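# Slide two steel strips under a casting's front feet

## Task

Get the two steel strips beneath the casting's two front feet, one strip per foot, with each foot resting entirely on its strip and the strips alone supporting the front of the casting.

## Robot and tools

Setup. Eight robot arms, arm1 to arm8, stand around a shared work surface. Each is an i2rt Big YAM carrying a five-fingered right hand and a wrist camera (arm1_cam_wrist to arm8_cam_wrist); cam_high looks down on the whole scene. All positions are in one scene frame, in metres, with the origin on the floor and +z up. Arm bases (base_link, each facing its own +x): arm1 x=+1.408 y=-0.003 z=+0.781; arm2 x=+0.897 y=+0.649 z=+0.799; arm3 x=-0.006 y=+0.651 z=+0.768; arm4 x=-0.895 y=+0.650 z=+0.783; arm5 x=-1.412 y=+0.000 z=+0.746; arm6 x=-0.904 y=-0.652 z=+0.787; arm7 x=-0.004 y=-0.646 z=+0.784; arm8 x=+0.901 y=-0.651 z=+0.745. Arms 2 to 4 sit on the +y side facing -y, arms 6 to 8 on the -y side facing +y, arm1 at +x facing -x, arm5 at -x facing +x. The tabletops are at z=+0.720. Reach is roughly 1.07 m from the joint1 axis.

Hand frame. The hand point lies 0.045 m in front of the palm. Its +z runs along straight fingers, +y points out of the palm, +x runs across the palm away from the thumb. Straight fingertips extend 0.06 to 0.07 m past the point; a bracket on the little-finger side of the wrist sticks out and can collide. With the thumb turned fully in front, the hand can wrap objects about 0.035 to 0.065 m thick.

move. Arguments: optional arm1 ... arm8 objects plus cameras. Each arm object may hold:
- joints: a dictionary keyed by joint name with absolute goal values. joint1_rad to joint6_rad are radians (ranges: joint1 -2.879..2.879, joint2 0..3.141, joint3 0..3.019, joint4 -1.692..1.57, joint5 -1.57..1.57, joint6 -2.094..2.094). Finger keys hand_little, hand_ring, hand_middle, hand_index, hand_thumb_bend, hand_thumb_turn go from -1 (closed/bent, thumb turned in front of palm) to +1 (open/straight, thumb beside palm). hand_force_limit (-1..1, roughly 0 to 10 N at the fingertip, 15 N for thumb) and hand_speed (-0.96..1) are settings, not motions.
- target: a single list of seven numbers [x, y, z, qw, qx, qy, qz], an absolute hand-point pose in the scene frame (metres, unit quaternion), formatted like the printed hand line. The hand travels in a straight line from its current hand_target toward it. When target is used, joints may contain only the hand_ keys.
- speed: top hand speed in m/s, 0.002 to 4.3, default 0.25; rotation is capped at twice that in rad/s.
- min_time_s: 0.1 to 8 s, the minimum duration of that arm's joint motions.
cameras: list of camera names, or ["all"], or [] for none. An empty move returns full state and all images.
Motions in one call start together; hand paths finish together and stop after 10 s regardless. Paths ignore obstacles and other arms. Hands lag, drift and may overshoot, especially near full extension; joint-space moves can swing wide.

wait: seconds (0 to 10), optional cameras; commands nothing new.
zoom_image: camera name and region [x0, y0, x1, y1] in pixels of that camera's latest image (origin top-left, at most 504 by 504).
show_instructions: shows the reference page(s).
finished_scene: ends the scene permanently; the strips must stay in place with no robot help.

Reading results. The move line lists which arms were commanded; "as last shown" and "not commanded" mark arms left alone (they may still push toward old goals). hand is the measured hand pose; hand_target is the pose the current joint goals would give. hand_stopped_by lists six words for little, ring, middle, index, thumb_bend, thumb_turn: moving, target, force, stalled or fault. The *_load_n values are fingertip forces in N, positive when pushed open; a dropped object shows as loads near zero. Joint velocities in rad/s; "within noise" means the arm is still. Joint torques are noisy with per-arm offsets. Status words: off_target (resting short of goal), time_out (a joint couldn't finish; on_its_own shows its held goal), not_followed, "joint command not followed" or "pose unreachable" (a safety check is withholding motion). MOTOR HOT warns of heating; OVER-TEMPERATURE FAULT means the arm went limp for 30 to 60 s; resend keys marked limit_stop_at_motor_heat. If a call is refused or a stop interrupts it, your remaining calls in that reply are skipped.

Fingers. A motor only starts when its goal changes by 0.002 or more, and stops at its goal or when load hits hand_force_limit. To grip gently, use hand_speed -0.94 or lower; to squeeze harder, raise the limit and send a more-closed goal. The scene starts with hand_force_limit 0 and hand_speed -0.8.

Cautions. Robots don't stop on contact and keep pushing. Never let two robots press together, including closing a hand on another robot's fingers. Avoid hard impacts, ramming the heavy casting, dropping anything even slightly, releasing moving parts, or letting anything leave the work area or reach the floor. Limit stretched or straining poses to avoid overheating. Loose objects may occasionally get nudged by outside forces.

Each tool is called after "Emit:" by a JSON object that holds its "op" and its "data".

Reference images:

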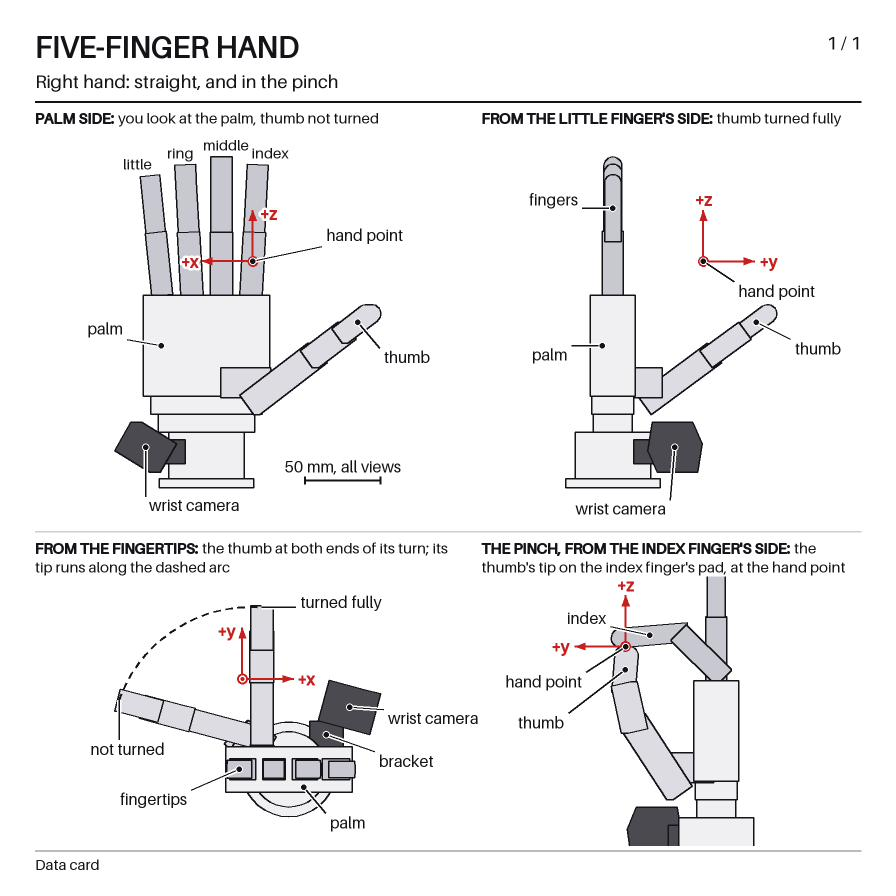

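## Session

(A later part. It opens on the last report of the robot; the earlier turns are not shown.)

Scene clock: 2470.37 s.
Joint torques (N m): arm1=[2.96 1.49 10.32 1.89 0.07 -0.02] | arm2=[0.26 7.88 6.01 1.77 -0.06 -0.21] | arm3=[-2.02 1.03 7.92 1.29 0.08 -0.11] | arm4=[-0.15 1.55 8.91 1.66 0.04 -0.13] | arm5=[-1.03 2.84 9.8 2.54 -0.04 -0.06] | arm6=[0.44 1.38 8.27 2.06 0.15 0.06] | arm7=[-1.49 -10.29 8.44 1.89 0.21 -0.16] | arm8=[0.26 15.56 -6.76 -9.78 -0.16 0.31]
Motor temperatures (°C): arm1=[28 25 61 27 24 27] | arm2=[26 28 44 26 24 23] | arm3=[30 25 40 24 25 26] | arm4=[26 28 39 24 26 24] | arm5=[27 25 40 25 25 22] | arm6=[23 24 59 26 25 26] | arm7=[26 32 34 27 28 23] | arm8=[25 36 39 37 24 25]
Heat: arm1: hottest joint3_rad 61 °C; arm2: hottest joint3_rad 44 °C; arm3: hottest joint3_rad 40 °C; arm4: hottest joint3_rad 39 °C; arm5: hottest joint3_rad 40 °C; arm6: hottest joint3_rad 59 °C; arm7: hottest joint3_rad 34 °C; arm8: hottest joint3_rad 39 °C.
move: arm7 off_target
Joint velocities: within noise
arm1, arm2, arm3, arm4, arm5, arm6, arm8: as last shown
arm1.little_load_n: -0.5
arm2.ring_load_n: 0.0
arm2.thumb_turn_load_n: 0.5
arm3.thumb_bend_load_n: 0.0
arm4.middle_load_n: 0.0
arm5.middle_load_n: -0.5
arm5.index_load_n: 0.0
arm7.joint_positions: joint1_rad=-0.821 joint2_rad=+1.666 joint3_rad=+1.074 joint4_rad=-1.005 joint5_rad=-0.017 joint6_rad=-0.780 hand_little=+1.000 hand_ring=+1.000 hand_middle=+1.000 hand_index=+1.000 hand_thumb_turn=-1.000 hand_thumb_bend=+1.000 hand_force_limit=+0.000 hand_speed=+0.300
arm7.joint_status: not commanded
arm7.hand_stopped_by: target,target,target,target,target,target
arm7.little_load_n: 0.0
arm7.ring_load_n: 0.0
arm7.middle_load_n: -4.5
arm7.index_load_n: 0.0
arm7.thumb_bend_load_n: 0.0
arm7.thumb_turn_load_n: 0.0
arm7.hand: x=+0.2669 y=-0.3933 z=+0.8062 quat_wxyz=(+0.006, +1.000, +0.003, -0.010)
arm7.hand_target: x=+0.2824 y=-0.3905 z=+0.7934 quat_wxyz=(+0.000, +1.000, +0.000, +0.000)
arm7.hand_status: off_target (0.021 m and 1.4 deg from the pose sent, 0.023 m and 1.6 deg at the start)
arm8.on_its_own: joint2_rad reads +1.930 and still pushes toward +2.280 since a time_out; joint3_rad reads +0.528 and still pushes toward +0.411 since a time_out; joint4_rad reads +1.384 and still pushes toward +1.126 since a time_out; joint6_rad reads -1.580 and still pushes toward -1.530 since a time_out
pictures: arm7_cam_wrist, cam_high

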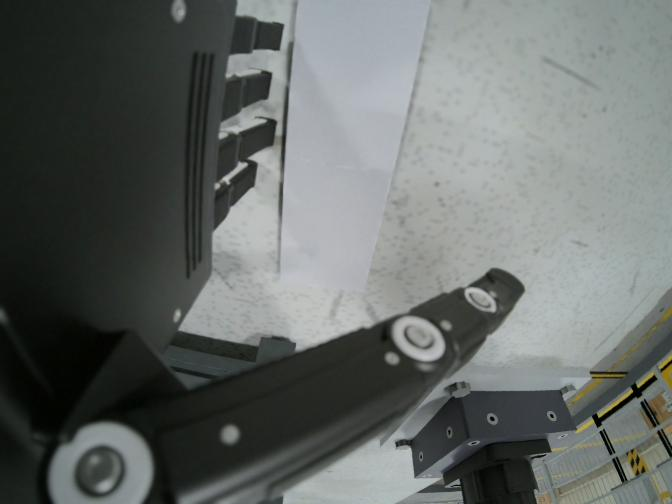

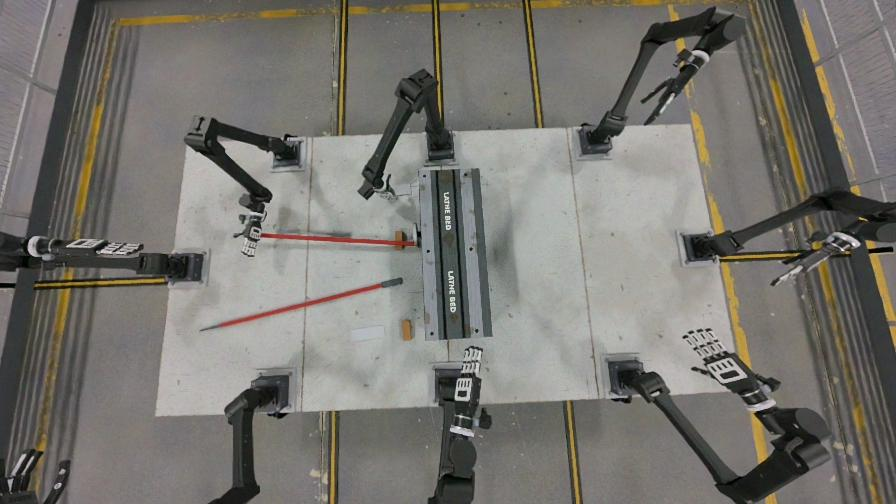

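Emit:
{"op": "move", "data": {"arm7": {"target": [0.2850, -0.4400, 0.7920, 0, 1, 0, 0], "speed": 0.05}, "cameras": ["cam_high", "arm7_cam_wrist"]}}

Emit:
{"op": "zoom_image", "data": {"camera": "cam_high", "region": [350, 160, 440, 230]}}

Scene clock: 2473.97 s.
Joint torques (N m): arm1=[2.96 1.55 10.29 1.92 0.07 -0.02] | arm2=[0.26 7.82 6.02 1.77 -0.06 -0.21] | arm3=[-0.62 1.26 7.97 1.4 0.08 -0.1] | arm4=[-0.09 1.49 8.95 1.65 0.04 -0.13] | arm5=[-0.85 2.67 9.69 2.37 -0.04 -0.05] | arm6=[0.38 1.32 8.25 2.1 0.15 0.06] | arm7=[-2.26 -11.28 5.76 0.34 0.77 -0.17] | arm8=[0.26 15.56 -6.79 -9.77 -0.16 0.31]
Motor temperatures (°C): arm1=[28 25 61 27 24 27] | arm2=[26 28 44 26 24 23] | arm3=[30 25 40 24 25 26] | arm4=[26 28 39 24 26 24] | arm5=[27 25 40 25 25 22] | arm6=[23 24 59 26 25 26] | arm7=[26 32 34 27 28 23] | arm8=[25 36 39 37 24 25]
Heat: arm1: hottest joint3_rad 61 °C; arm2: hottest joint3_rad 44 °C; arm3: hottest joint3_rad 40 °C; arm4: hottest joint3_rad 39 °C; arm5: hottest joint3_rad 40 °C; arm6: hottest joint3_rad 59 °C; arm7: hottest joint3_rad 34 °C; arm8: hottest joint3_rad 39 °C.
move: arm7 off_target
Joint velocities: within noise
arm1, arm2, arm3, arm4, arm5, arm6, arm8: as last shown
arm1.little_load_n: 0.0
arm2.thumb_turn_load_n: 0.0
arm5.ring_load_n: -0.5
arm5.middle_load_n: 0.0
arm7.joint_positions: joint1_rad=-0.897 joint2_rad=+1.618 joint3_rad=+1.010 joint4_rad=-0.938 joint5_rad=-0.035 joint6_rad=-0.865 hand_little=+1.000 hand_ring=+1.000 hand_middle=+1.000 hand_index=+1.000 hand_thumb_turn=-1.000 hand_thumb_bend=+1.000 hand_force_limit=+0.000 hand_speed=+0.300
arm7.joint_status: not commanded
arm7.hand_stopped_by: target,target,target,target,target,target
arm7.little_load_n: 0.0
arm7.ring_load_n: 0.0
arm7.middle_load_n: 0.5
arm7.index_load_n: 0.0
arm7.thumb_bend_load_n: 0.0
arm7.thumb_turn_load_n: 0.0
arm7.hand: x=+0.2825 y=-0.4199 z=+0.8022 quat_wxyz=(-0.018, +1.000, +0.008, +0.003)
arm7.hand_target: x=+0.2841 y=-0.4396 z=+0.7926 quat_wxyz=(+0.000, +1.000, +0.000, +0.000)
arm7.hand_status: off_target (0.023 m and 2.3 deg from the pose sent, 0.052 m and 1.5 deg at the start)
arm8.on_its_own: joint2_rad reads +1.930 and still pushes toward +2.280 since a time_out; joint3_rad reads +0.528 and still pushes toward +0.411 since a time_out; joint4_rad reads +1.384 and still pushes toward +1.126 since a time_out; joint6_rad reads -1.580 and still pushes toward -1.530 since a time_out
pictures: arm7_cam_wrist, cam_high

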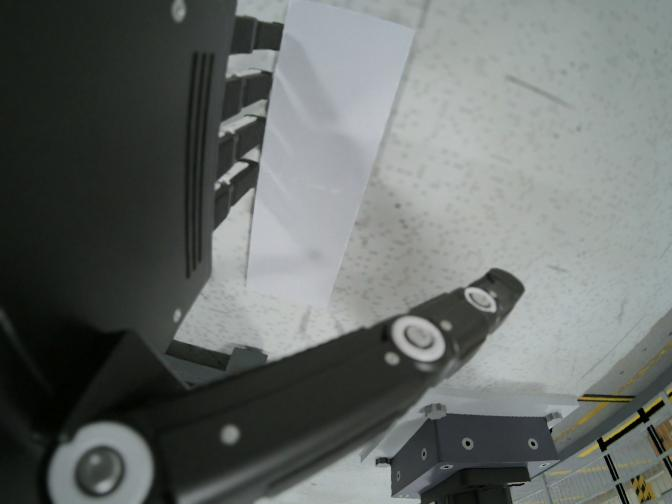

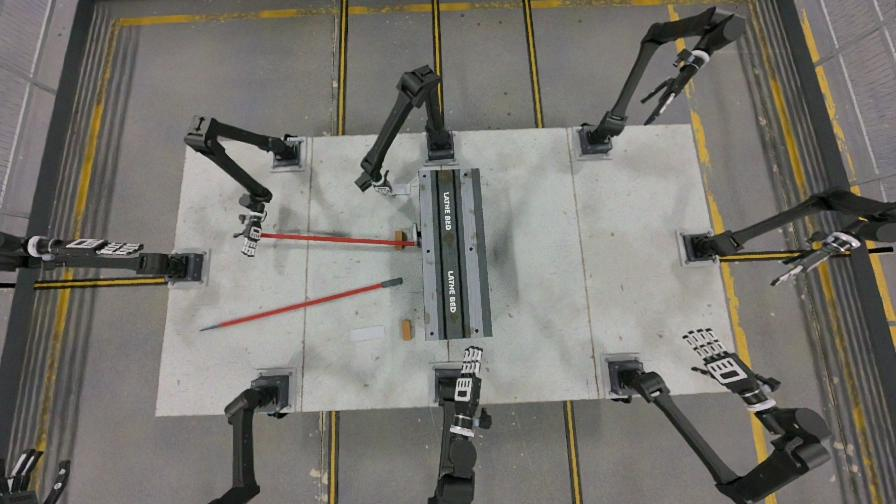

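Scaled by 5.600.

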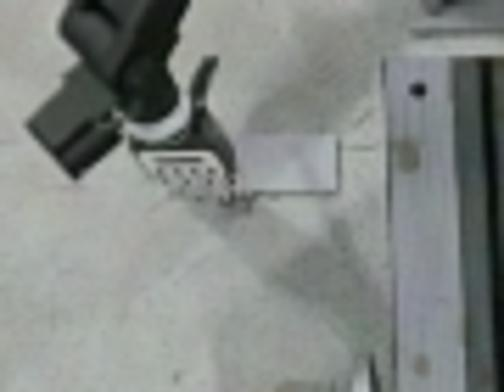

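Emit:
{"op": "move", "data": {"arm7": {"target": [0.2900, -0.3950, 0.8700, 0, 1, 0, 0], "speed": 0.12, "joints": {"hand_thumb_bend": 0.2}}}}

Emit:
{"op": "move", "data": {"arm7": {"target": [0.3300, -0.3700, 0.8600, 0.0862, 0.702, -0.702, 0.0862], "speed": 0.4}, "cameras": ["arm7_cam_wrist"]}}

Scene clock: 2485.77 s.
Joint torques (N m): arm1=[3.02 1.55 10.28 1.85 0.08 -0.02] | arm2=[0.32 7.82 6.01 1.77 -0.06 -0.21] | arm3=[-1.38 1.26 7.92 1.37 0.04 -0.07] | arm4=[-0.03 1.55 8.88 1.65 0.04 -0.12] | arm5=[-0.91 3.02 9.77 2.22 -0.06 -0.08] | arm6=[0.5 1.32 8.25 2.09 0.15 0.06] | arm7=[0.44 -13.57 11.82 -0.36 0.07 0.07] | arm8=[0.26 15.68 -6.8 -9.8 -0.16 0.31]
Motor temperatures (°C): arm1=[28 25 61 27 24 27] | arm2=[26 28 44 26 24 23] | arm3=[30 25 40 24 25 26] | arm4=[26 28 39 24 26 24] | arm5=[27 25 40 25 25 22] | arm6=[23 24 59 26 25 26] | arm7=[26 32 34 27 28 23] | arm8=[25 36 39 37 24 25]
Heat: arm1: hottest joint3_rad 61 °C; arm2: hottest joint3_rad 44 °C; arm3: hottest joint3_rad 40 °C; arm4: hottest joint3_rad 39 °C; arm5: hottest joint3_rad 40 °C; arm6: hottest joint3_rad 59 °C; arm7: hottest joint3_rad 34 °C; arm8: hottest joint3_rad 39 °C.
move: arm7 off_target
Joint velocities: within noise
arm1.joint_positions: joint1_rad=-0.013 joint2_rad=+0.648 joint3_rad=+1.310 joint4_rad=-1.216 joint5_rad=-0.003 joint6_rad=-1.009 hand_little=+1.000 hand_ring=+1.000 hand_middle=+1.000 hand_index=+1.000 hand_thumb_turn=+1.000 hand_thumb_bend=+1.000 hand_force_limit=+1.000 hand_speed=+0.400
arm1.joint_status: not commanded
arm1.hand_stopped_by: target,target,target,target,target,target
arm1.little_load_n: 0.0
arm1.ring_load_n: 0.0
arm1.middle_load_n: 0.0
arm1.index_load_n: 0.0
arm1.thumb_bend_load_n: 0.0
arm1.thumb_turn_load_n: 0.0
arm1.hand: x=+1.1534 y=+0.0315 z=+1.2416 quat_wxyz=(-0.474, +0.247, +0.835, -0.128)
arm1.hand_target: x=+1.1520 y=+0.0280 z=+1.2642 quat_wxyz=(-0.496, +0.242, +0.823, -0.138)
arm1.hand_status: not commanded
arm2, arm3, arm4, arm5, arm6, arm8: as last shown
arm2.thumb_turn_load_n: 0.5
arm3.index_load_n: -0.5
arm5.ring_load_n: 0.0
arm6.index_load_n: -0.5
arm7.joint_positions: joint1_rad=-0.869 joint2_rad=+1.613 joint3_rad=+1.147 joint4_rad=-1.151 joint5_rad=-0.014 joint6_rad=-0.824 hand_little=+1.000 hand_ring=+1.000 hand_middle=+1.000 hand_index=+1.000 hand_thumb_turn=-1.000 hand_thumb_bend=+0.200 hand_force_limit=+0.000 hand_speed=+0.300
arm7.joint_status: all done
arm7.hand_stopped_by: target,target,target,target,target,target
arm7.little_load_n: 0.0
arm7.ring_load_n: 0.0
arm7.middle_load_n: 0.0
arm7.index_load_n: 0.0
arm7.thumb_bend_load_n: 0.0
arm7.thumb_turn_load_n: 0.0
arm7.hand: x=+0.2808 y=-0.4087 z=+0.8546 quat_wxyz=(+0.013, +1.000, +0.001, -0.017)
arm7.hand_target: x=+0.2896 y=-0.3955 z=+0.8700 quat_wxyz=(+0.000, +1.000, +0.000, +0.000)
arm7.hand_status: off_target (0.023 m and 2.4 deg from the pose sent, 0.073 m and 2.3 deg at the start)
arm8.on_its_own: joint2_rad reads +1.930 and still pushes toward +2.280 since a time_out; joint3_rad reads +0.528 and still pushes toward +0.411 since a time_out; joint4_rad reads +1.384 and still pushes toward +1.126 since a time_out; joint6_rad reads -1.580 and still pushes toward -1.530 since a time_out
pictures: none

Scene clock: 2488.80 s.
Joint torques (N m): arm1=[3.02 1.44 10.3 1.89 0.08 -0.02] | arm2=[0.26 7.88 6.04 1.77 -0.06 -0.21] | arm3=[-0.91 1.14 8.2 1.26 0.08 -0.17] | arm4=[-0.15 1.67 8.92 1.61 0.03 -0.14] | arm5=[-0.73 3.25 9.77 2.36 -0.06 -0.09] | arm6=[0.5 1.44 8.27 2.07 0.15 0.06] | arm7=[-1.03 -13.22 12.22 -0.62 0.18 0.05] | arm8=[0.21 15.56 -6.78 -9.77 -0.16 0.32]
Motor temperatures (°C): arm1=[28 25 61 27 24 27] | arm2=[26 28 44 26 24 23] | arm3=[30 25 40 24 25 26] | arm4=[26 28 39 24 26 24] | arm5=[27 25 41 25 25 22] | arm6=[23 24 59 26 25 26] | arm7=[26 32 34 27 28 23] | arm8=[25 36 39 37 24 25]
Heat: arm1: hottest joint3_rad 61 °C; arm2: hottest joint3_rad 44 °C; arm3: hottest joint3_rad 40 °C; arm4: hottest joint3_rad 39 °C; arm5: hottest joint3_rad 41 °C; arm6: hottest joint3_rad 59 °C; arm7: hottest joint3_rad 34 °C; arm8: hottest joint3_rad 39 °C.
move: arm7 off_target
Joint velocities: within noise
arm1, arm2, arm3, arm4, arm5, arm6, arm8: as last shown
arm1.thumb_bend_load_n: -0.5
arm2.thumb_turn_load_n: 0.0
arm3.index_load_n: 0.0
arm5.thumb_turn_load_n: -0.5
arm6.index_load_n: 0.0
arm7.joint_positions: joint1_rad=-0.976 joint2_rad=+1.726 joint3_rad=+1.292 joint4_rad=-1.311 joint5_rad=+0.183 joint6_rad=+0.636 hand_little=+1.000 hand_ring=+1.000 hand_middle=+1.000 hand_index=+1.000 hand_thumb_turn=-1.000 hand_thumb_bend=+0.200 hand_force_limit=+0.000 hand_speed=+0.300
arm7.joint_status: not commanded
arm7.hand_stopped_by: target,target,target,target,target,target
arm7.little_load_n: 0.0
arm7.ring_load_n: 0.0
arm7.middle_load_n: 0.0
arm7.index_load_n: 0.0
arm7.thumb_bend_load_n: 0.0
arm7.thumb_turn_load_n: 0.0
arm7.hand: x=+0.3141 y=-0.3775 z=+0.8524 quat_wxyz=(+0.098, +0.709, -0.694, +0.083)
arm7.hand_target: x=+0.3296 y=-0.3703 z=+0.8602 quat_wxyz=(+0.086, +0.702, -0.702, +0.086)
arm7.hand_status: off_target (0.019 m and 1.8 deg from the pose sent, 0.063 m and 91.0 deg at the start)
arm8.on_its_own: joint2_rad reads +1.930 and still pushes toward +2.280 since a time_out; joint3_rad reads +0.528 and still pushes toward +0.411 since a time_out; joint4_rad reads +1.384 and still pushes toward +1.126 since a time_out; joint6_rad reads -1.580 and still pushes toward -1.530 since a time_out

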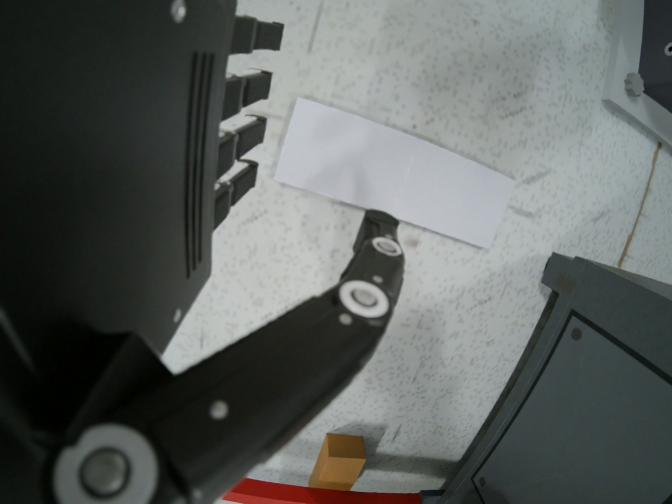

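Emit:
{"op": "move", "data": {"arm7": {"target": [0.3400, -0.3650, 0.8050, 0.0862, 0.702, -0.702, 0.0862], "speed": 0.08}, "cameras": ["arm7_cam_wrist"]}}

Emit:
{"op": "move", "data": {"arm7": {"target": [0.3250, -0.3650, 0.7950, 0.0862, 0.702, -0.702, 0.0862], "speed": 0.06}, "cameras": ["arm7_cam_wrist", "cam_high"]}}

Emit:
{"op": "zoom_image", "data": {"camera": "cam_high", "region": [350, 160, 440, 230]}}

Scene clock: 2494.03 s.
Joint torques (N m): arm1=[3.02 1.49 10.3 1.92 0.08 -0.02] | arm2=[0.32 7.88 6.02 1.77 -0.06 -0.21] | arm3=[-1.14 0.97 7.95 1.24 0.1 -0.11] | arm4=[-0.21 1.61 8.91 1.69 0.04 -0.13] | arm5=[-1.14 3.08 9.7 2.4 -0.05 -0.08] | arm6=[0.38 1.32 8.28 2.09 0.16 0.07] | arm7=[-0.97 -14.51 8.91 0.03 0.18 0.02] | arm8=[0.15 15.62 -6.78 -9.77 -0.17 0.32]
Motor temperatures (°C): arm1=[28 25 61 27 24 27] | arm2=[26 28 44 26 24 23] | arm3=[30 25 40 24 25 26] | arm4=[26 28 39 24 26 24] | arm5=[27 25 41 25 25 22] | arm6=[23 24 59 26 25 26] | arm7=[26 32 35 27 28 23] | arm8=[25 36 39 37 24 25]
Heat: arm1: hottest joint3_rad 61 °C; arm2: hottest joint3_rad 44 °C; arm3: hottest joint3_rad 40 °C; arm4: hottest joint3_rad 39 °C; arm5: hottest joint3_rad 41 °C; arm6: hottest joint3_rad 59 °C; arm7: hottest joint3_rad 35 °C; arm8: hottest joint3_rad 39 °C.
move: arm7 done
Joint velocities: within noise
arm1, arm2, arm3, arm4, arm5, arm6: as last shown
arm1.thumb_bend_load_n: 0.0
arm5.thumb_turn_load_n: 0.0
arm7.joint_positions: joint1_rad=-0.976 joint2_rad=+1.822 joint3_rad=+1.292 joint4_rad=-1.204 joint5_rad=+0.184 joint6_rad=+0.636 hand_little=+1.000 hand_ring=+1.000 hand_middle=+1.000 hand_index=+1.000 hand_thumb_turn=-1.000 hand_thumb_bend=+0.200 hand_force_limit=+0.000 hand_speed=+0.300
arm7.joint_status: not commanded
arm7.hand_stopped_by: target,target,target,target,target,target
arm7.little_load_n: 0.0
arm7.ring_load_n: 0.0
arm7.middle_load_n: 0.0
arm7.index_load_n: 0.0
arm7.thumb_bend_load_n: 0.0
arm7.thumb_turn_load_n: 0.0
arm7.hand: x=+0.3309 y=-0.3657 z=+0.8055 quat_wxyz=(+0.092, +0.709, -0.695, +0.084)
arm7.hand_target: x=+0.3399 y=-0.3651 z=+0.8051 quat_wxyz=(+0.086, +0.702, -0.702, +0.086)
arm7.hand_status: done (0.009 m and 1.3 deg from the pose sent, 0.055 m and 1.8 deg at the start)
arm8.joint_positions: joint1_rad=-0.234 joint2_rad=+1.930 joint3_rad=+0.528 joint4_rad=+1.384 joint5_rad=-0.108 joint6_rad=-1.580 hand_little=+1.000 hand_ring=+1.000 hand_middle=+1.000 hand_index=+1.000 hand_thumb_turn=-1.000 hand_thumb_bend=+1.000 hand_force_limit=+0.200 hand_speed=-0.300
arm8.joint_status: not commanded
arm8.hand_stopped_by: target,target,target,target,target,target
arm8.little_load_n: 0.0
arm8.ring_load_n: 0.0
arm8.middle_load_n: 0.0
arm8.index_load_n: 0.0
arm8.thumb_bend_load_n: 0.0
arm8.thumb_turn_load_n: 0.0
arm8.on_its_own: joint2_rad reads +1.930 and still pushes toward +2.280 since a time_out; joint3_rad reads +0.528 and still pushes toward +0.411 since a time_out; joint4_rad reads +1.384 and still pushes toward +1.126 since a time_out; joint6_rad reads -1.580 and still pushes toward -1.530 since a time_out
arm8.hand: x=+1.0450 y=-0.1125 z=+0.7911 quat_wxyz=(-0.467, +0.522, +0.490, +0.518)
arm8.hand_target: x=+1.0130 y=-0.2805 z=+0.5418 quat_wxyz=(-0.294, +0.703, +0.588, +0.272)
arm8.hand_status: not commanded

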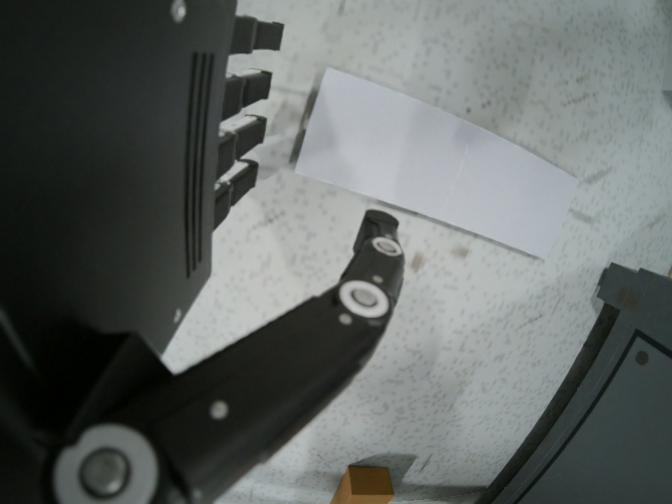

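Scene clock: 2495.00 s.
Joint torques (N m): arm1=[2.96 1.67 10.28 1.89 0.09 -0.02] | arm2=[0.32 7.88 6.02 1.77 -0.06 -0.21] | arm3=[-1.55 0.73 7.88 1.61 0.04 -0.11] | arm4=[-0.26 1.55 8.92 1.62 0.05 -0.13] | arm5=[-0.73 2.9 9.62 2.29 -0.08 -0.07] | arm6=[0.5 1.44 8.29 2.07 0.15 0.06] | arm7=[0.26 -14.68 6.22 0.09 0.09 0.06] | arm8=[0.21 15.68 -6.78 -9.81 -0.16 0.32]
Motor temperatures (°C): arm1=[28 25 61 27 24 27] | arm2=[26 28 44 26 24 23] | arm3=[30 25 40 24 25 26] | arm4=[26 28 39 24 26 24] | arm5=[27 25 41 25 25 22] | arm6=[23 24 59 26 25 26] | arm7=[26 32 35 27 28 23] | arm8=[25 36 39 37 24 25]
Heat: arm1: hottest joint3_rad 61 °C; arm2: hottest joint3_rad 44 °C; arm3: hottest joint3_rad 40 °C; arm4: hottest joint3_rad 39 °C; arm5: hottest joint3_rad 41 °C; arm6: hottest joint3_rad 59 °C; arm7: hottest joint3_rad 35 °C; arm8: hottest joint3_rad 39 °C.
move: arm7 done
Joint velocities: within noise
arm1, arm8: as last shown
arm2.joint_positions: joint1_rad=+0.650 joint2_rad=+0.649 joint3_rad=+1.979 joint4_rad=-1.491 joint5_rad=+0.003 joint6_rad=-0.991 hand_little=+1.000 hand_ring=+1.000 hand_middle=+0.600 hand_index=+0.600 hand_thumb_turn=-1.000 hand_thumb_bend=+0.300 hand_force_limit=+0.600 hand_speed=+0.300
arm2.joint_status: not commanded
arm2.hand_stopped_by: target,target,target,target,target,target
arm2.little_load_n: -0.5
arm2.ring_load_n: 0.0
arm2.middle_load_n: 0.0
arm2.index_load_n: 0.0
arm2.thumb_bend_load_n: 0.0
arm2.thumb_turn_load_n: 0.0
arm2.hand: x=+0.9272 y=+0.5424 z=+1.4823 quat_wxyz=(+0.098, +0.559, -0.513, +0.644)
arm2.hand_target: x=+0.9234 y=+0.5470 z=+1.4875 quat_wxyz=(+0.100, +0.559, -0.508, +0.648)
arm2.hand_status: not commanded
arm3.joint_positions: joint1_rad=-0.143 joint2_rad=+0.630 joint3_rad=+1.453 joint4_rad=-1.273 joint5_rad=+0.068 joint6_rad=-1.049 hand_little=+1.000 hand_ring=+1.000 hand_middle=+1.000 hand_index=+1.000 hand_thumb_turn=+1.000 hand_thumb_bend=+1.000 hand_force_limit=+0.000 hand_speed=-0.800
arm3.joint_status: not commanded
arm3.hand_stopped_by: target,target,target,target,target,target
arm3.little_load_n: 0.0
arm3.ring_load_n: 0.0
arm3.middle_load_n: 0.0
arm3.index_load_n: 0.0
arm3.thumb_bend_load_n: 0.0
arm3.thumb_turn_load_n: 0.0
arm3.hand: x=-0.1053 y=+0.4353 z=+1.2896 quat_wxyz=(+0.325, +0.336, -0.778, +0.421)
arm3.hand_target: x=-0.1051 y=+0.4368 z=+1.2986 quat_wxyz=(+0.330, +0.333, -0.773, +0.428)
arm3.hand_status: not commanded
arm4.joint_positions: joint1_rad=+0.343 joint2_rad=+0.602 joint3_rad=+1.329 joint4_rad=-1.163 joint5_rad=-0.020 joint6_rad=-1.080 hand_little=+1.000 hand_ring=+1.000 hand_middle=+1.000 hand_index=+1.000 hand_thumb_turn=+1.000 hand_thumb_bend=+1.000 hand_force_limit=+0.000 hand_speed=-0.800
arm4.joint_status: not commanded
arm4.hand_stopped_by: target,target,target,target,target,target
arm4.little_load_n: 0.0
arm4.ring_load_n: 0.0
arm4.middle_load_n: 0.0
arm4.index_load_n: -0.5
arm4.thumb_bend_load_n: 0.5
arm4.thumb_turn_load_n: 0.0
arm4.hand: x=-0.8393 y=+0.4005 z=+1.2738 quat_wxyz=(+0.182, +0.559, -0.631, +0.506)
arm4.hand_target: x=-0.8397 y=+0.4016 z=+1.2840 quat_wxyz=(+0.185, +0.555, -0.626, +0.515)
arm4.hand_status: not commanded
arm5.joint_positions: joint1_rad=+0.438 joint2_rad=+0.625 joint3_rad=+1.349 joint4_rad=-1.251 joint5_rad=-0.254 joint6_rad=-0.999 hand_little=+1.000 hand_ring=+1.000 hand_middle=+1.000 hand_index=+1.000 hand_thumb_turn=+1.000 hand_thumb_bend=+1.000 hand_force_limit=+0.000 hand_speed=-0.800
arm5.joint_status: not commanded
arm5.hand_stopped_by: target,target,target,target,target,target
arm5.little_load_n: 0.0
arm5.ring_load_n: 0.0
arm5.middle_load_n: 0.0
arm5.index_load_n: 0.0
arm5.thumb_bend_load_n: 0.0
arm5.thumb_turn_load_n: 0.0
arm5.hand: x=-1.2023 y=+0.1277 z=+1.2197 quat_wxyz=(-0.345, +0.862, +0.025, +0.372)
arm5.hand_target: x=-1.2027 y=+0.1275 z=+1.2290 quat_wxyz=(-0.349, +0.856, +0.027, +0.380)
arm5.hand_status: not commanded
arm6.joint_positions: joint1_rad=-0.375 joint2_rad=+0.618 joint3_rad=+1.405 joint4_rad=-1.167 joint5_rad=+0.287 joint6_rad=-1.422 hand_little=+1.000 hand_ring=+1.000 hand_middle=+1.000 hand_index=+1.000 hand_thumb_turn=+1.000 hand_thumb_bend=+1.000 hand_force_limit=+0.000 hand_speed=-0.800
arm6.joint_status: not commanded
arm6.hand_stopped_by: target,target,target,target,target,target
arm6.little_load_n: 0.0
arm6.ring_load_n: 0.0
arm6.middle_load_n: 0.0
arm6.index_load_n: 0.0
arm6.thumb_bend_load_n: 0.0
arm6.thumb_turn_load_n: 0.0
arm6.hand: x=-0.7223 y=-0.4619 z=+1.3335 quat_wxyz=(-0.258, +0.745, +0.355, +0.501)
arm6.hand_target: x=-0.7230 y=-0.4639 z=+1.3457 quat_wxyz=(-0.267, +0.739, +0.350, +0.510)
arm6.hand_status: not commanded
arm7.joint_positions: joint1_rad=-0.976 joint2_rad=+1.813 joint3_rad=+1.273 joint4_rad=-1.171 joint5_rad=+0.184 joint6_rad=+0.652 hand_little=+1.000 hand_ring=+1.000 hand_middle=+1.000 hand_index=+1.000 hand_thumb_turn=-1.000 hand_thumb_bend=+0.200 hand_force_limit=+0.000 hand_speed=+0.300
arm7.joint_status: not commanded
arm7.hand_stopped_by: target,target,target,target,target,target
arm7.little_load_n: 0.0
arm7.ring_load_n: 0.0
arm7.middle_load_n: 0.0
arm7.index_load_n: 0.0
arm7.thumb_bend_load_n: 0.0
arm7.thumb_turn_load_n: 0.0
arm7.hand: x=+0.3322 y=-0.3642 z=+0.8017 quat_wxyz=(+0.080, +0.703, -0.701, +0.087)
arm7.hand_target: x=+0.3250 y=-0.3651 z=+0.7951 quat_wxyz=(+0.086, +0.702, -0.702, +0.086)
arm7.hand_status: done (0.010 m and 0.7 deg from the pose sent, 0.012 m and 1.3 deg at the start)
arm8.on_its_own: joint2_rad reads +1.930 and still pushes toward +2.280 since a time_out; joint3_rad reads +0.528 and still pushes toward +0.411 since a time_out; joint4_rad reads +1.384 and still pushes toward +1.126 since a time_out; joint6_rad reads -1.580 and still pushes toward -1.530 since a time_out

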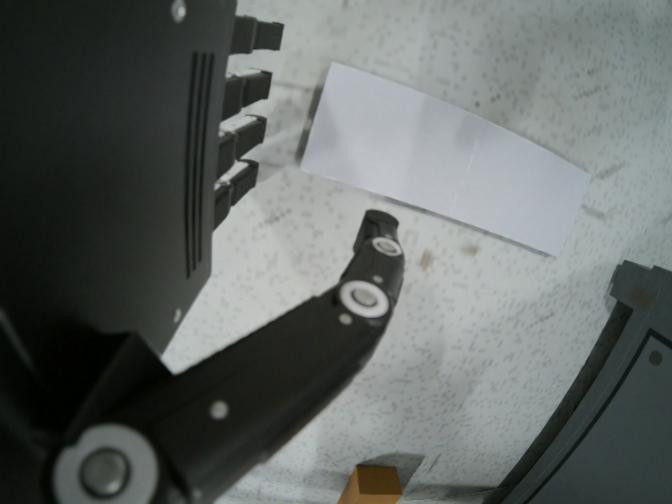

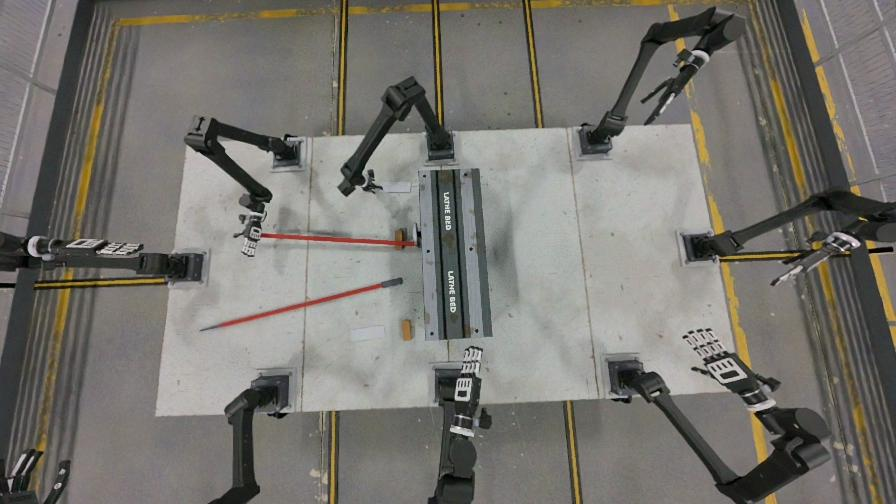

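Scaled by 5.600.

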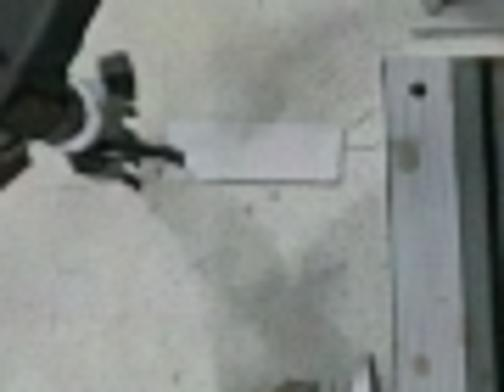

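Emit:
{"op": "move", "data": {"arm7": {"target": [0.3250, -0.3850, 0.7950, 0.0862, 0.702, -0.702, 0.0862], "speed": 0.06}, "cameras": ["arm7_cam_wrist"]}}

Emit:
{"op": "move", "data": {"arm7": {"target": [0.2900, -0.3850, 0.7950, 0.0862, 0.702, -0.702, 0.0862], "speed": 0.06}, "cameras": ["arm7_cam_wrist", "cam_high"]}}

Emit:
{"op": "zoom_image", "data": {"camera": "cam_high", "region": [350, 160, 440, 230]}}

Scene clock: 2507.80 s.
Joint torques (N m): arm1=[2.9 1.49 10.26 1.92 0.09 -0.02] | arm2=[0.26 7.88 6.02 1.78 -0.06 -0.21] | arm3=[-1.14 2.02 8.01 1.39 0.17 -0.08] | arm4=[-0.15 1.67 8.9 1.63 0.05 -0.12] | arm5=[-0.62 3.19 9.7 2.35 -0.05 -0.05] | arm6=[0.44 1.49 8.27 2.07 0.15 0.06] | arm7=[-1.67 -14.45 6.02 -0.21 0.25 -0.15] | arm8=[0.26 15.62 -6.76 -9.77 -0.16 0.31]
Motor temperatures (°C): arm1=[28 25 61 27 24 27] | arm2=[26 28 44 26 24 23] | arm3=[30 25 40 24 25 26] | arm4=[26 28 39 24 26 24] | arm5=[27 25 41 25 25 22] | arm6=[23 24 59 26 25 26] | arm7=[26 32 35 27 28 23] | arm8=[25 36 39 38 24 25]
Heat: arm1: hottest joint3_rad 61 °C; arm2: hottest joint3_rad 44 °C; arm3: hottest joint3_rad 40 °C; arm4: hottest joint3_rad 39 °C; arm5: hottest joint3_rad 41 °C; arm6: hottest joint3_rad 59 °C; arm7: hottest joint3_rad 35 °C; arm8: hottest joint3_rad 39 °C.
move: arm7 off_target
Joint velocities: within noise
arm1, arm2, arm3, arm4, arm5, arm6, arm8: as last shown
arm2.little_load_n: 0.5
arm2.thumb_turn_load_n: 0.5
arm4.index_load_n: 0.0
arm4.thumb_bend_load_n: 0.0
arm6.index_load_n: 0.5
arm6.thumb_turn_load_n: -0.5
arm7.joint_positions: joint1_rad=-0.984 joint2_rad=+1.787 joint3_rad=+1.235 joint4_rad=-1.146 joint5_rad=+0.184 joint6_rad=+0.643 hand_little=+1.000 hand_ring=+1.000 hand_middle=+1.000 hand_index=+1.000 hand_thumb_turn=-1.000 hand_thumb_bend=+0.200 hand_force_limit=+0.000 hand_speed=+0.300
arm7.joint_status: not commanded
arm7.hand_stopped_by: target,target,target,target,target,target
arm7.little_load_n: 0.0
arm7.ring_load_n: 0.0
arm7.middle_load_n: 0.0
arm7.index_load_n: 0.0
arm7.thumb_bend_load_n: 0.0
arm7.thumb_turn_load_n: 0.0
arm7.hand: x=+0.3276 y=-0.3723 z=+0.8009 quat_wxyz=(+0.075, +0.703, -0.702, +0.087)
arm7.hand_target: x=+0.3247 y=-0.3848 z=+0.7951 quat_wxyz=(+0.086, +0.702, -0.702, +0.086)
arm7.hand_status: off_target (0.014 m and 1.3 deg from the pose sent, 0.023 m and 0.7 deg at the start)
arm8.middle_load_n: 0.5
arm8.on_its_own: joint2_rad reads +1.930 and still pushes toward +2.280 since a time_out; joint3_rad reads +0.528 and still pushes toward +0.411 since a time_out; joint4_rad reads +1.384 and still pushes toward +1.126 since a time_out; joint6_rad reads -1.580 and still pushes toward -1.530 since a time_out

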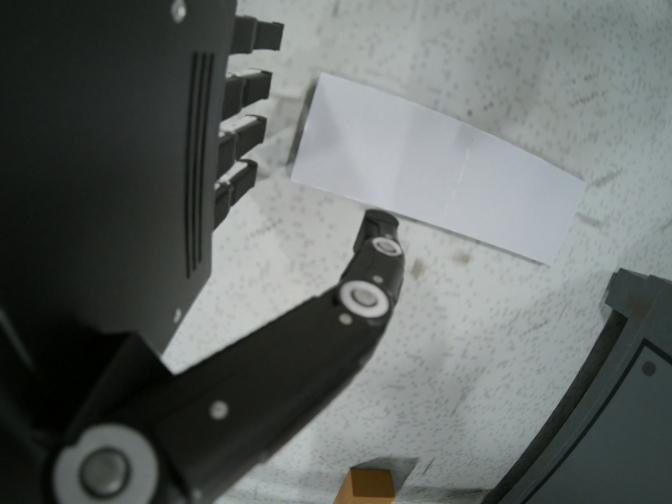

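Scene clock: 2508.97 s.
Joint torques (N m): arm1=[2.9 1.55 10.3 1.88 0.08 -0.02] | arm2=[0.32 7.82 6.02 1.77 -0.06 -0.21] | arm3=[-0.91 1.67 7.99 1.72 0.09 -0.08] | arm4=[-0.15 1.73 8.94 1.66 0.04 -0.14] | arm5=[-0.97 3.19 9.77 2.44 -0.04 -0.08] | arm6=[0.5 1.38 8.27 2.09 0.16 0.06] | arm7=[0.85 -13.8 5.74 -0.34 -0.05 -0.02] | arm8=[0.26 15.62 -6.76 -9.8 -0.16 0.31]
Motor temperatures (°C): arm1=[28 25 61 27 24 26] | arm2=[26 28 44 26 24 23] | arm3=[30 25 40 24 25 26] | arm4=[26 28 39 24 26 24] | arm5=[27 25 41 25 25 22] | arm6=[23 24 59 26 25 26] | arm7=[26 32 35 26 28 23] | arm8=[25 36 39 38 24 25]
Heat: arm1: hottest joint3_rad 61 °C; arm2: hottest joint3_rad 44 °C; arm3: hottest joint3_rad 40 °C; arm4: hottest joint3_rad 39 °C; arm5: hottest joint3_rad 41 °C; arm6: hottest joint3_rad 59 °C; arm7: hottest joint3_rad 35 °C; arm8: hottest joint3_rad 39 °C.
move: arm7 off_target
Joint velocities: within noise
arm1, arm2, arm3, arm4, arm5, arm6, arm8: as last shown
arm1.thumb_bend_load_n: -0.5
arm2.little_load_n: 0.0
arm2.thumb_turn_load_n: 0.0
arm3.ring_load_n: -0.5
arm6.index_load_n: 0.0
arm6.thumb_turn_load_n: 0.0
arm7.joint_positions: joint1_rad=-0.973 joint2_rad=+1.729 joint3_rad=+1.149 joint4_rad=-1.123 joint5_rad=+0.186 joint6_rad=+0.670 hand_little=+1.000 hand_ring=+1.000 hand_middle=+1.000 hand_index=+1.000 hand_thumb_turn=-1.000 hand_thumb_bend=+0.200 hand_force_limit=+0.000 hand_speed=+0.300
arm7.joint_status: not commanded
arm7.hand_stopped_by: target,target,target,target,target,target
arm7.little_load_n: 0.0
arm7.ring_load_n: 0.0
arm7.middle_load_n: 0.0
arm7.index_load_n: 0.0
arm7.thumb_bend_load_n: 0.0
arm7.thumb_turn_load_n: 0.0
arm7.hand: x=+0.3031 y=-0.3842 z=+0.7997 quat_wxyz=(+0.076, +0.698, -0.707, +0.089)
arm7.hand_target: x=+0.2902 y=-0.3853 z=+0.7951 quat_wxyz=(+0.086, +0.702, -0.702, +0.086)
arm7.hand_status: off_target (0.014 m and 1.4 deg from the pose sent, 0.040 m and 1.3 deg at the start)
arm8.middle_load_n: 0.0
arm8.on_its_own: joint2_rad reads +1.930 and still pushes toward +2.280 since a time_out; joint3_rad reads +0.528 and still pushes toward +0.411 since a time_out; joint4_rad reads +1.384 and still pushes toward +1.126 since a time_out; joint6_rad reads -1.580 and still pushes toward -1.530 since a time_out

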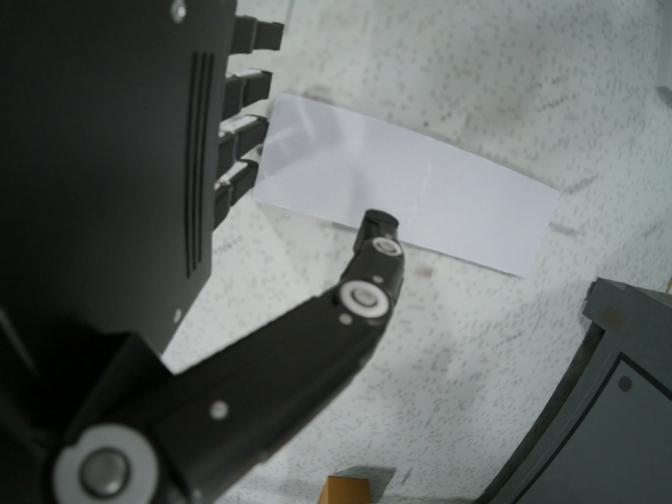

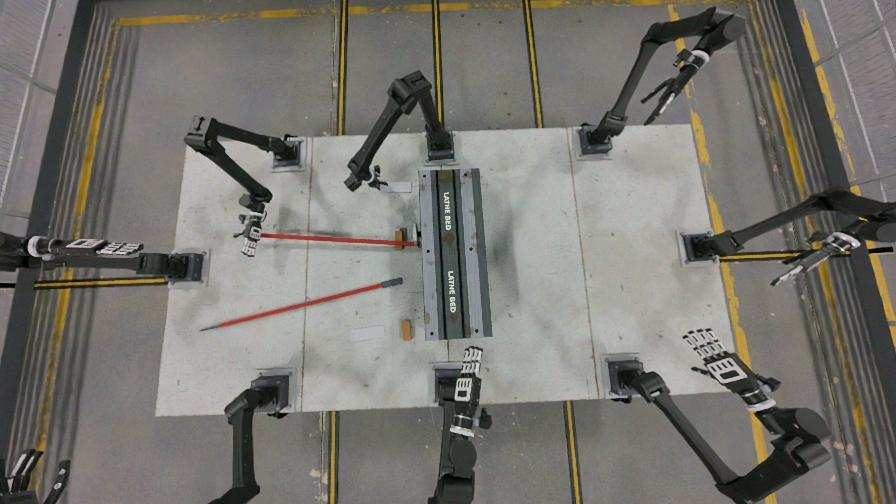

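Scaled by 5.600.

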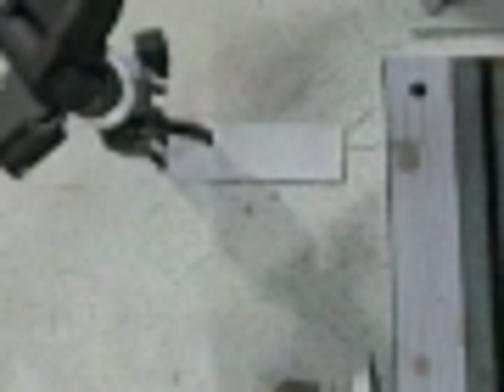

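Emit:
{"op": "move", "data": {"arm7": {"target": [0.2400, -0.3830, 0.7950, 0.0862, 0.702, -0.702, 0.0862], "speed": 0.05}, "cameras": ["arm7_cam_wrist", "cam_high"]}}

Emit:
{"op": "zoom_image", "data": {"camera": "cam_high", "region": [350, 160, 440, 230]}}

Scene clock: 2513.43 s.
Joint torques (N m): arm1=[3.02 1.44 10.28 1.89 0.08 -0.02] | arm2=[0.32 7.82 6.02 1.77 -0.06 -0.21] | arm3=[-1.55 1.73 8.12 1.32 0.06 -0.12] | arm4=[0.03 1.55 8.9 1.63 0.03 -0.14] | arm5=[-1.03 3.02 9.76 2.45 -0.06 -0.08] | arm6=[0.38 1.38 8.28 2.09 0.15 0.06] | arm7=[1.03 -12.34 5.82 -0.39 -0.3 -0.01] | arm8=[0.21 15.68 -6.76 -9.77 -0.16 0.31]
Motor temperatures (°C): arm1=[28 25 61 27 24 26] | arm2=[26 28 44 26 24 23] | arm3=[30 25 40 24 25 26] | arm4=[26 28 39 24 26 24] | arm5=[27 25 41 25 25 22] | arm6=[23 24 59 26 25 26] | arm7=[26 32 34 26 28 23] | arm8=[25 36 39 38 24 25]
Heat: arm1: hottest joint3_rad 61 °C; arm2: hottest joint3_rad 44 °C; arm3: hottest joint3_rad 40 °C; arm4: hottest joint3_rad 39 °C; arm5: hottest joint3_rad 41 °C; arm6: hottest joint3_rad 59 °C; arm7: hottest joint3_rad 34 °C; arm8: hottest joint3_rad 39 °C.
move: arm7 off_target
Joint velocities: within noise
arm1, arm2, arm3, arm4, arm5, arm6, arm8: as last shown
arm1.thumb_bend_load_n: 0.0
arm3.ring_load_n: 0.0
arm7.joint_positions: joint1_rad=-0.896 joint2_rad=+1.650 joint3_rad=+1.036 joint4_rad=-1.110 joint5_rad=+0.180 joint6_rad=+0.746 hand_little=+1.000 hand_ring=+1.000 hand_middle=+1.000 hand_index=+1.000 hand_thumb_turn=-1.000 hand_thumb_bend=+0.200 hand_force_limit=+0.000 hand_speed=+0.300
arm7.joint_status: not commanded
arm7.hand_stopped_by: target,target,target,target,target,target
arm7.little_load_n: 0.0
arm7.ring_load_n: 0.0
arm7.middle_load_n: 0.0
arm7.index_load_n: 0.0
arm7.thumb_bend_load_n: -0.5
arm7.thumb_turn_load_n: 0.0
arm7.hand: x=+0.2525 y=-0.3835 z=+0.7981 quat_wxyz=(+0.079, +0.698, -0.706, +0.091)
arm7.hand_target: x=+0.2401 y=-0.3833 z=+0.7950 quat_wxyz=(+0.086, +0.702, -0.702, +0.086)
arm7.hand_status: off_target (0.013 m and 1.2 deg from the pose sent, 0.063 m and 1.4 deg at the start)
arm8.on_its_own: joint2_rad reads +1.930 and still pushes toward +2.280 since a time_out; joint3_rad reads +0.528 and still pushes toward +0.411 since a time_out; joint4_rad reads +1.384 and still pushes toward +1.126 since a time_out; joint6_rad reads -1.580 and still pushes toward -1.530 since a time_out

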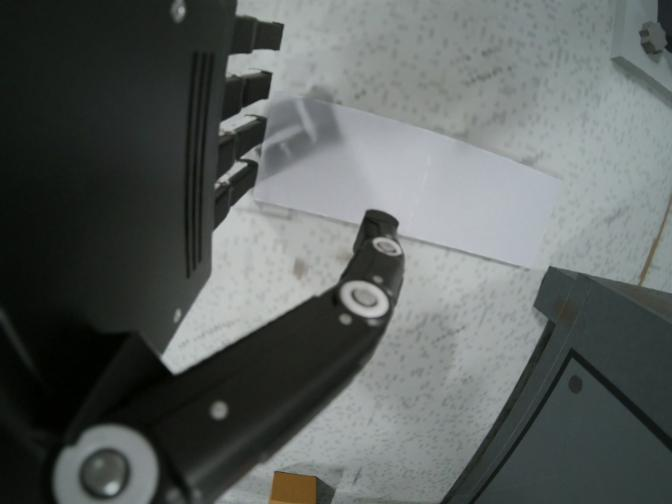

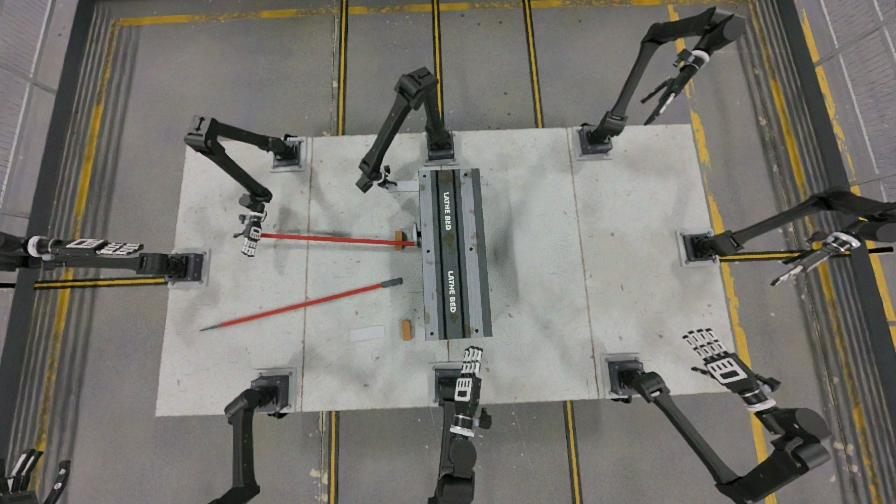

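Scaled by 5.600.

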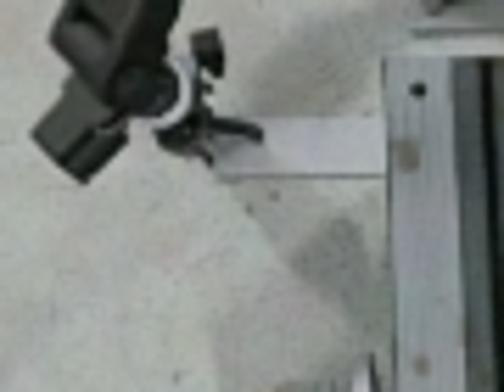

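Emit:
{"op": "zoom_image", "data": {"camera": "arm7_cam_wrist", "region": [420, 150, 672, 350]}}

Emit:
{"op": "zoom_image", "data": {"camera": "cam_high", "region": [380, 160, 430, 200]}}

Scaled by 2.000 from the camera's image (finer frame: 960x720).

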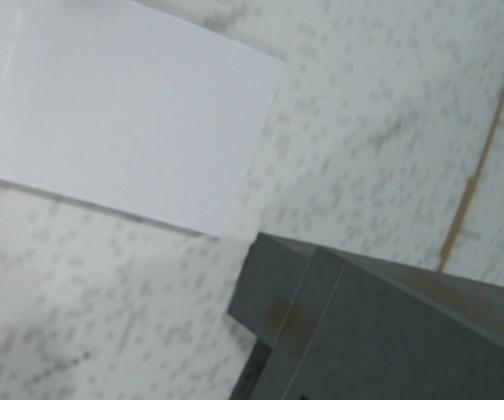

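Scaled by 10.080.

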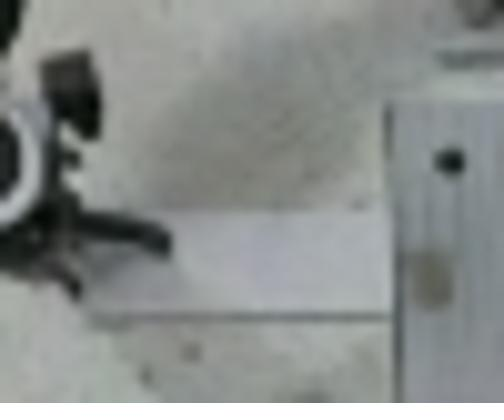

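Emit:
{"op": "move", "data": {"arm7": {"target": [0.2600, -0.3900, 0.8450, 0.0862, 0.702, -0.702, 0.0862], "speed": 0.15}}}

Emit:
{"op": "move", "data": {"arm7": {"target": [0.1700, -0.4750, 0.8500, 0.0862, 0.702, -0.702, 0.0862], "speed": 0.2}, "cameras": ["arm7_cam_wrist", "cam_high"]}}

Emit:
{"op": "zoom_image", "data": {"camera": "cam_high", "region": [350, 130, 460, 230]}}

Scene clock: 2562.93 s.
Joint torques (N m): arm1=[2.84 1.67 10.29 1.89 0.08 -0.03] | arm2=[0.32 7.82 6.02 1.77 -0.05 -0.21] | arm3=[-1.08 1.03 7.83 1.32 0.04 -0.08] | arm4=[-0.21 1.73 8.88 1.66 0.04 -0.13] | arm5=[-0.97 3.55 9.7 2.36 -0.09 -0.07] | arm6=[0.32 1.32 8.28 2.09 0.15 0.06] | arm7=[-0.91 -12.75 10.99 -0.72 0.1 -0.15] | arm8=[0.32 15.68 -6.82 -9.8 -0.16 0.31]
Motor temperatures (°C): arm1=[28 25 61 27 24 26] | arm2=[26 28 43 26 24 23] | arm3=[30 25 40 24 25 26] | arm4=[26 28 39 24 26 24] | arm5=[27 25 41 25 25 22] | arm6=[23 24 59 26 25 26] | arm7=[25 31 34 26 28 23] | arm8=[25 37 38 38 24 25]
Heat: arm1: hottest joint3_rad 61 °C; arm2: hottest joint3_rad 43 °C; arm3: hottest joint3_rad 40 °C; arm4: hottest joint3_rad 39 °C; arm5: hottest joint3_rad 41 °C; arm6: hottest joint3_rad 59 °C; arm7: hottest joint3_rad 34 °C; arm8: hottest joint3_rad 38 °C.
move: arm7 off_target
Joint velocities: within noise
arm1, arm2, arm3, arm4, arm5, arm6, arm8: as last shown
arm3.thumb_turn_load_n: -0.5
arm4.index_load_n: -0.5
arm7.joint_positions: joint1_rad=-0.913 joint2_rad=+1.606 joint3_rad=+1.072 joint4_rad=-1.236 joint5_rad=+0.176 joint6_rad=+0.719 hand_little=+1.000 hand_ring=+1.000 hand_middle=+1.000 hand_index=+1.000 hand_thumb_turn=-1.000 hand_thumb_bend=+0.200 hand_force_limit=+0.000 hand_speed=+0.300
arm7.joint_status: not commanded
arm7.hand_stopped_by: target,target,target,target,target,target
arm7.little_load_n: 0.0
arm7.ring_load_n: 0.0
arm7.middle_load_n: 0.0
arm7.index_load_n: 0.0
arm7.thumb_bend_load_n: 0.0
arm7.thumb_turn_load_n: 0.0
arm7.hand: x=+0.2458 y=-0.3969 z=+0.8313 quat_wxyz=(+0.104, +0.701, -0.700, +0.086)
arm7.hand_target: x=+0.2596 y=-0.3903 z=+0.8449 quat_wxyz=(+0.086, +0.702, -0.702, +0.086)
arm7.hand_status: off_target (0.021 m and 2.0 deg from the pose sent, 0.048 m and 1.2 deg at the start)
arm8.thumb_turn_load_n: 0.5
arm8.on_its_own: joint2_rad reads +1.930 and still pushes toward +2.280 since a time_out; joint3_rad reads +0.528 and still pushes toward +0.411 since a time_out; joint4_rad reads +1.384 and still pushes toward +1.126 since a time_out; joint6_rad reads -1.580 and still pushes toward -1.530 since a time_out
pictures: none

Scene clock: 2564.17 s.
Joint torques (N m): arm1=[2.9 1.49 10.26 1.94 0.08 -0.02] | arm2=[0.32 7.82 6.04 1.77 -0.06 -0.21] | arm3=[-0.97 1.73 7.92 1.39 0.08 -0.07] | arm4=[-0.21 1.61 8.92 1.7 0.04 -0.15] | arm5=[-0.91 3.14 9.8 2.32 -0.06 -0.07] | arm6=[0.5 1.26 8.25 2.06 0.15 0.05] | arm7=[-1.2 -7.65 8.02 -0.53 0.15 -0.17] | arm8=[0.15 15.74 -6.78 -9.78 -0.16 0.31]
Motor temperatures (°C): arm1=[28 25 61 27 24 26] | arm2=[26 28 43 26 24 23] | arm3=[30 25 40 24 25 26] | arm4=[26 28 39 24 26 24] | arm5=[27 25 41 25 25 22] | arm6=[23 24 59 26 25 26] | arm7=[25 31 34 26 28 23] | arm8=[25 37 38 38 24 25]
Heat: arm1: hottest joint3_rad 61 °C; arm2: hottest joint3_rad 43 °C; arm3: hottest joint3_rad 40 °C; arm4: hottest joint3_rad 39 °C; arm5: hottest joint3_rad 41 °C; arm6: hottest joint3_rad 59 °C; arm7: hottest joint3_rad 34 °C; arm8: hottest joint3_rad 38 °C.
move: arm7 done
Joint velocities: within noise
arm1.joint_positions: joint1_rad=-0.013 joint2_rad=+0.648 joint3_rad=+1.310 joint4_rad=-1.216 joint5_rad=-0.003 joint6_rad=-1.009 hand_little=+1.000 hand_ring=+1.000 hand_middle=+1.000 hand_index=+1.000 hand_thumb_turn=+1.000 hand_thumb_bend=+1.000 hand_force_limit=+1.000 hand_speed=+0.400
arm1.joint_status: not commanded
arm1.hand_stopped_by: target,target,target,target,target,target
arm1.little_load_n: 0.0
arm1.ring_load_n: 0.0
arm1.middle_load_n: 0.0
arm1.index_load_n: 0.0
arm1.thumb_bend_load_n: 0.0
arm1.thumb_turn_load_n: 0.0
arm1.hand: x=+1.1534 y=+0.0315 z=+1.2416 quat_wxyz=(-0.474, +0.247, +0.835, -0.128)
arm1.hand_target: x=+1.1520 y=+0.0280 z=+1.2642 quat_wxyz=(-0.496, +0.242, +0.823, -0.138)
arm1.hand_status: not commanded
arm2, arm3, arm4, arm5, arm6, arm8: as last shown
arm4.index_load_n: 0.0
arm7.joint_positions: joint1_rad=-0.937 joint2_rad=+1.279 joint3_rad=+0.788 joint4_rad=-1.236 joint5_rad=+0.178 joint6_rad=+0.694 hand_little=+1.000 hand_ring=+1.000 hand_middle=+1.000 hand_index=+1.000 hand_thumb_turn=-1.000 hand_thumb_bend=+0.200 hand_force_limit=+0.000 hand_speed=+0.300
arm7.joint_status: not commanded
arm7.hand_stopped_by: target,target,target,target,target,target
arm7.little_load_n: 0.0
arm7.ring_load_n: 0.0
arm7.middle_load_n: 0.0
arm7.index_load_n: 0.0
arm7.thumb_bend_load_n: 0.0
arm7.thumb_turn_load_n: 0.0
arm7.hand: x=+0.1690 y=-0.4712 z=+0.8486 quat_wxyz=(+0.085, +0.702, -0.702, +0.086)
arm7.hand_target: x=+0.1700 y=-0.4750 z=+0.8500 quat_wxyz=(+0.086, +0.702, -0.702, +0.086)
arm7.hand_status: done (0.004 m and 0.2 deg from the pose sent, 0.110 m and 2.0 deg at the start)
arm8.on_its_own: joint2_rad reads +1.930 and still pushes toward +2.280 since a time_out; joint3_rad reads +0.528 and still pushes toward +0.411 since a time_out; joint4_rad reads +1.384 and still pushes toward +1.126 since a time_out; joint6_rad reads -1.580 and still pushes toward -1.530 since a time_out

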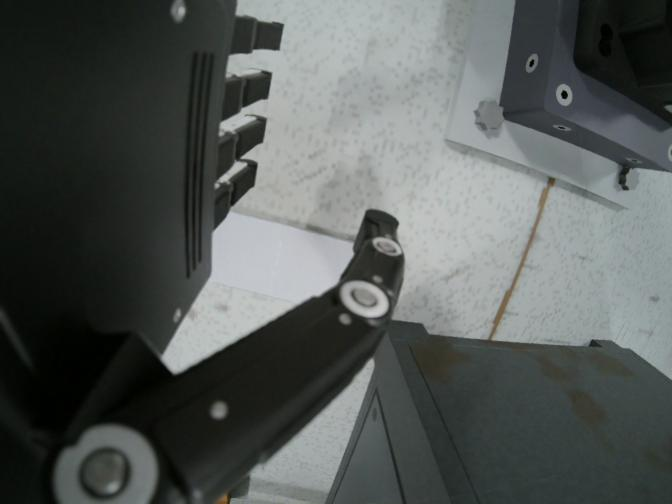

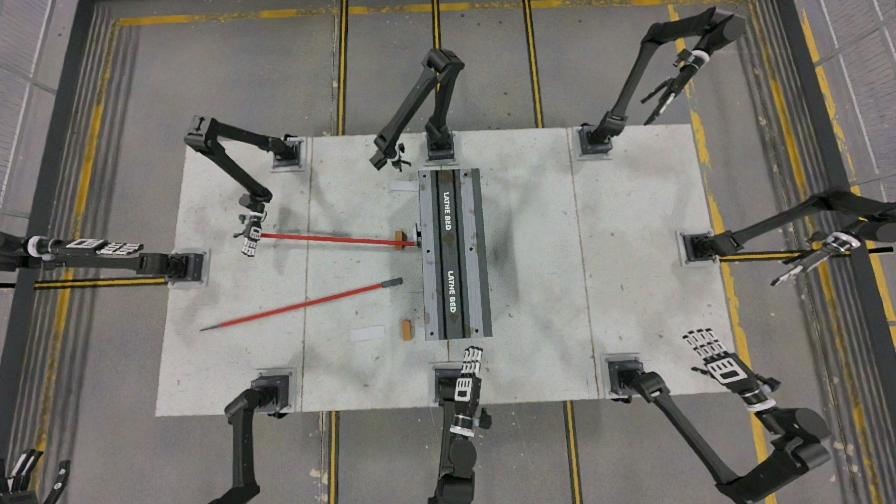

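Scaled by 4.582.

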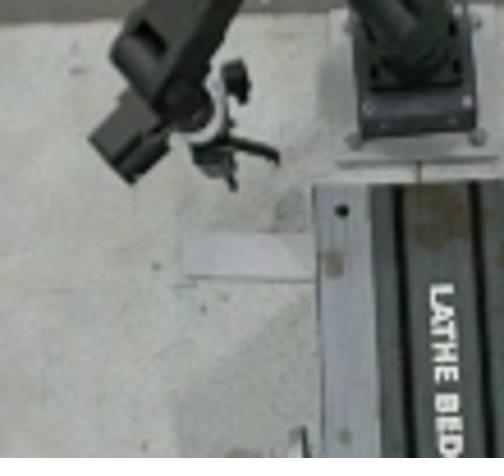

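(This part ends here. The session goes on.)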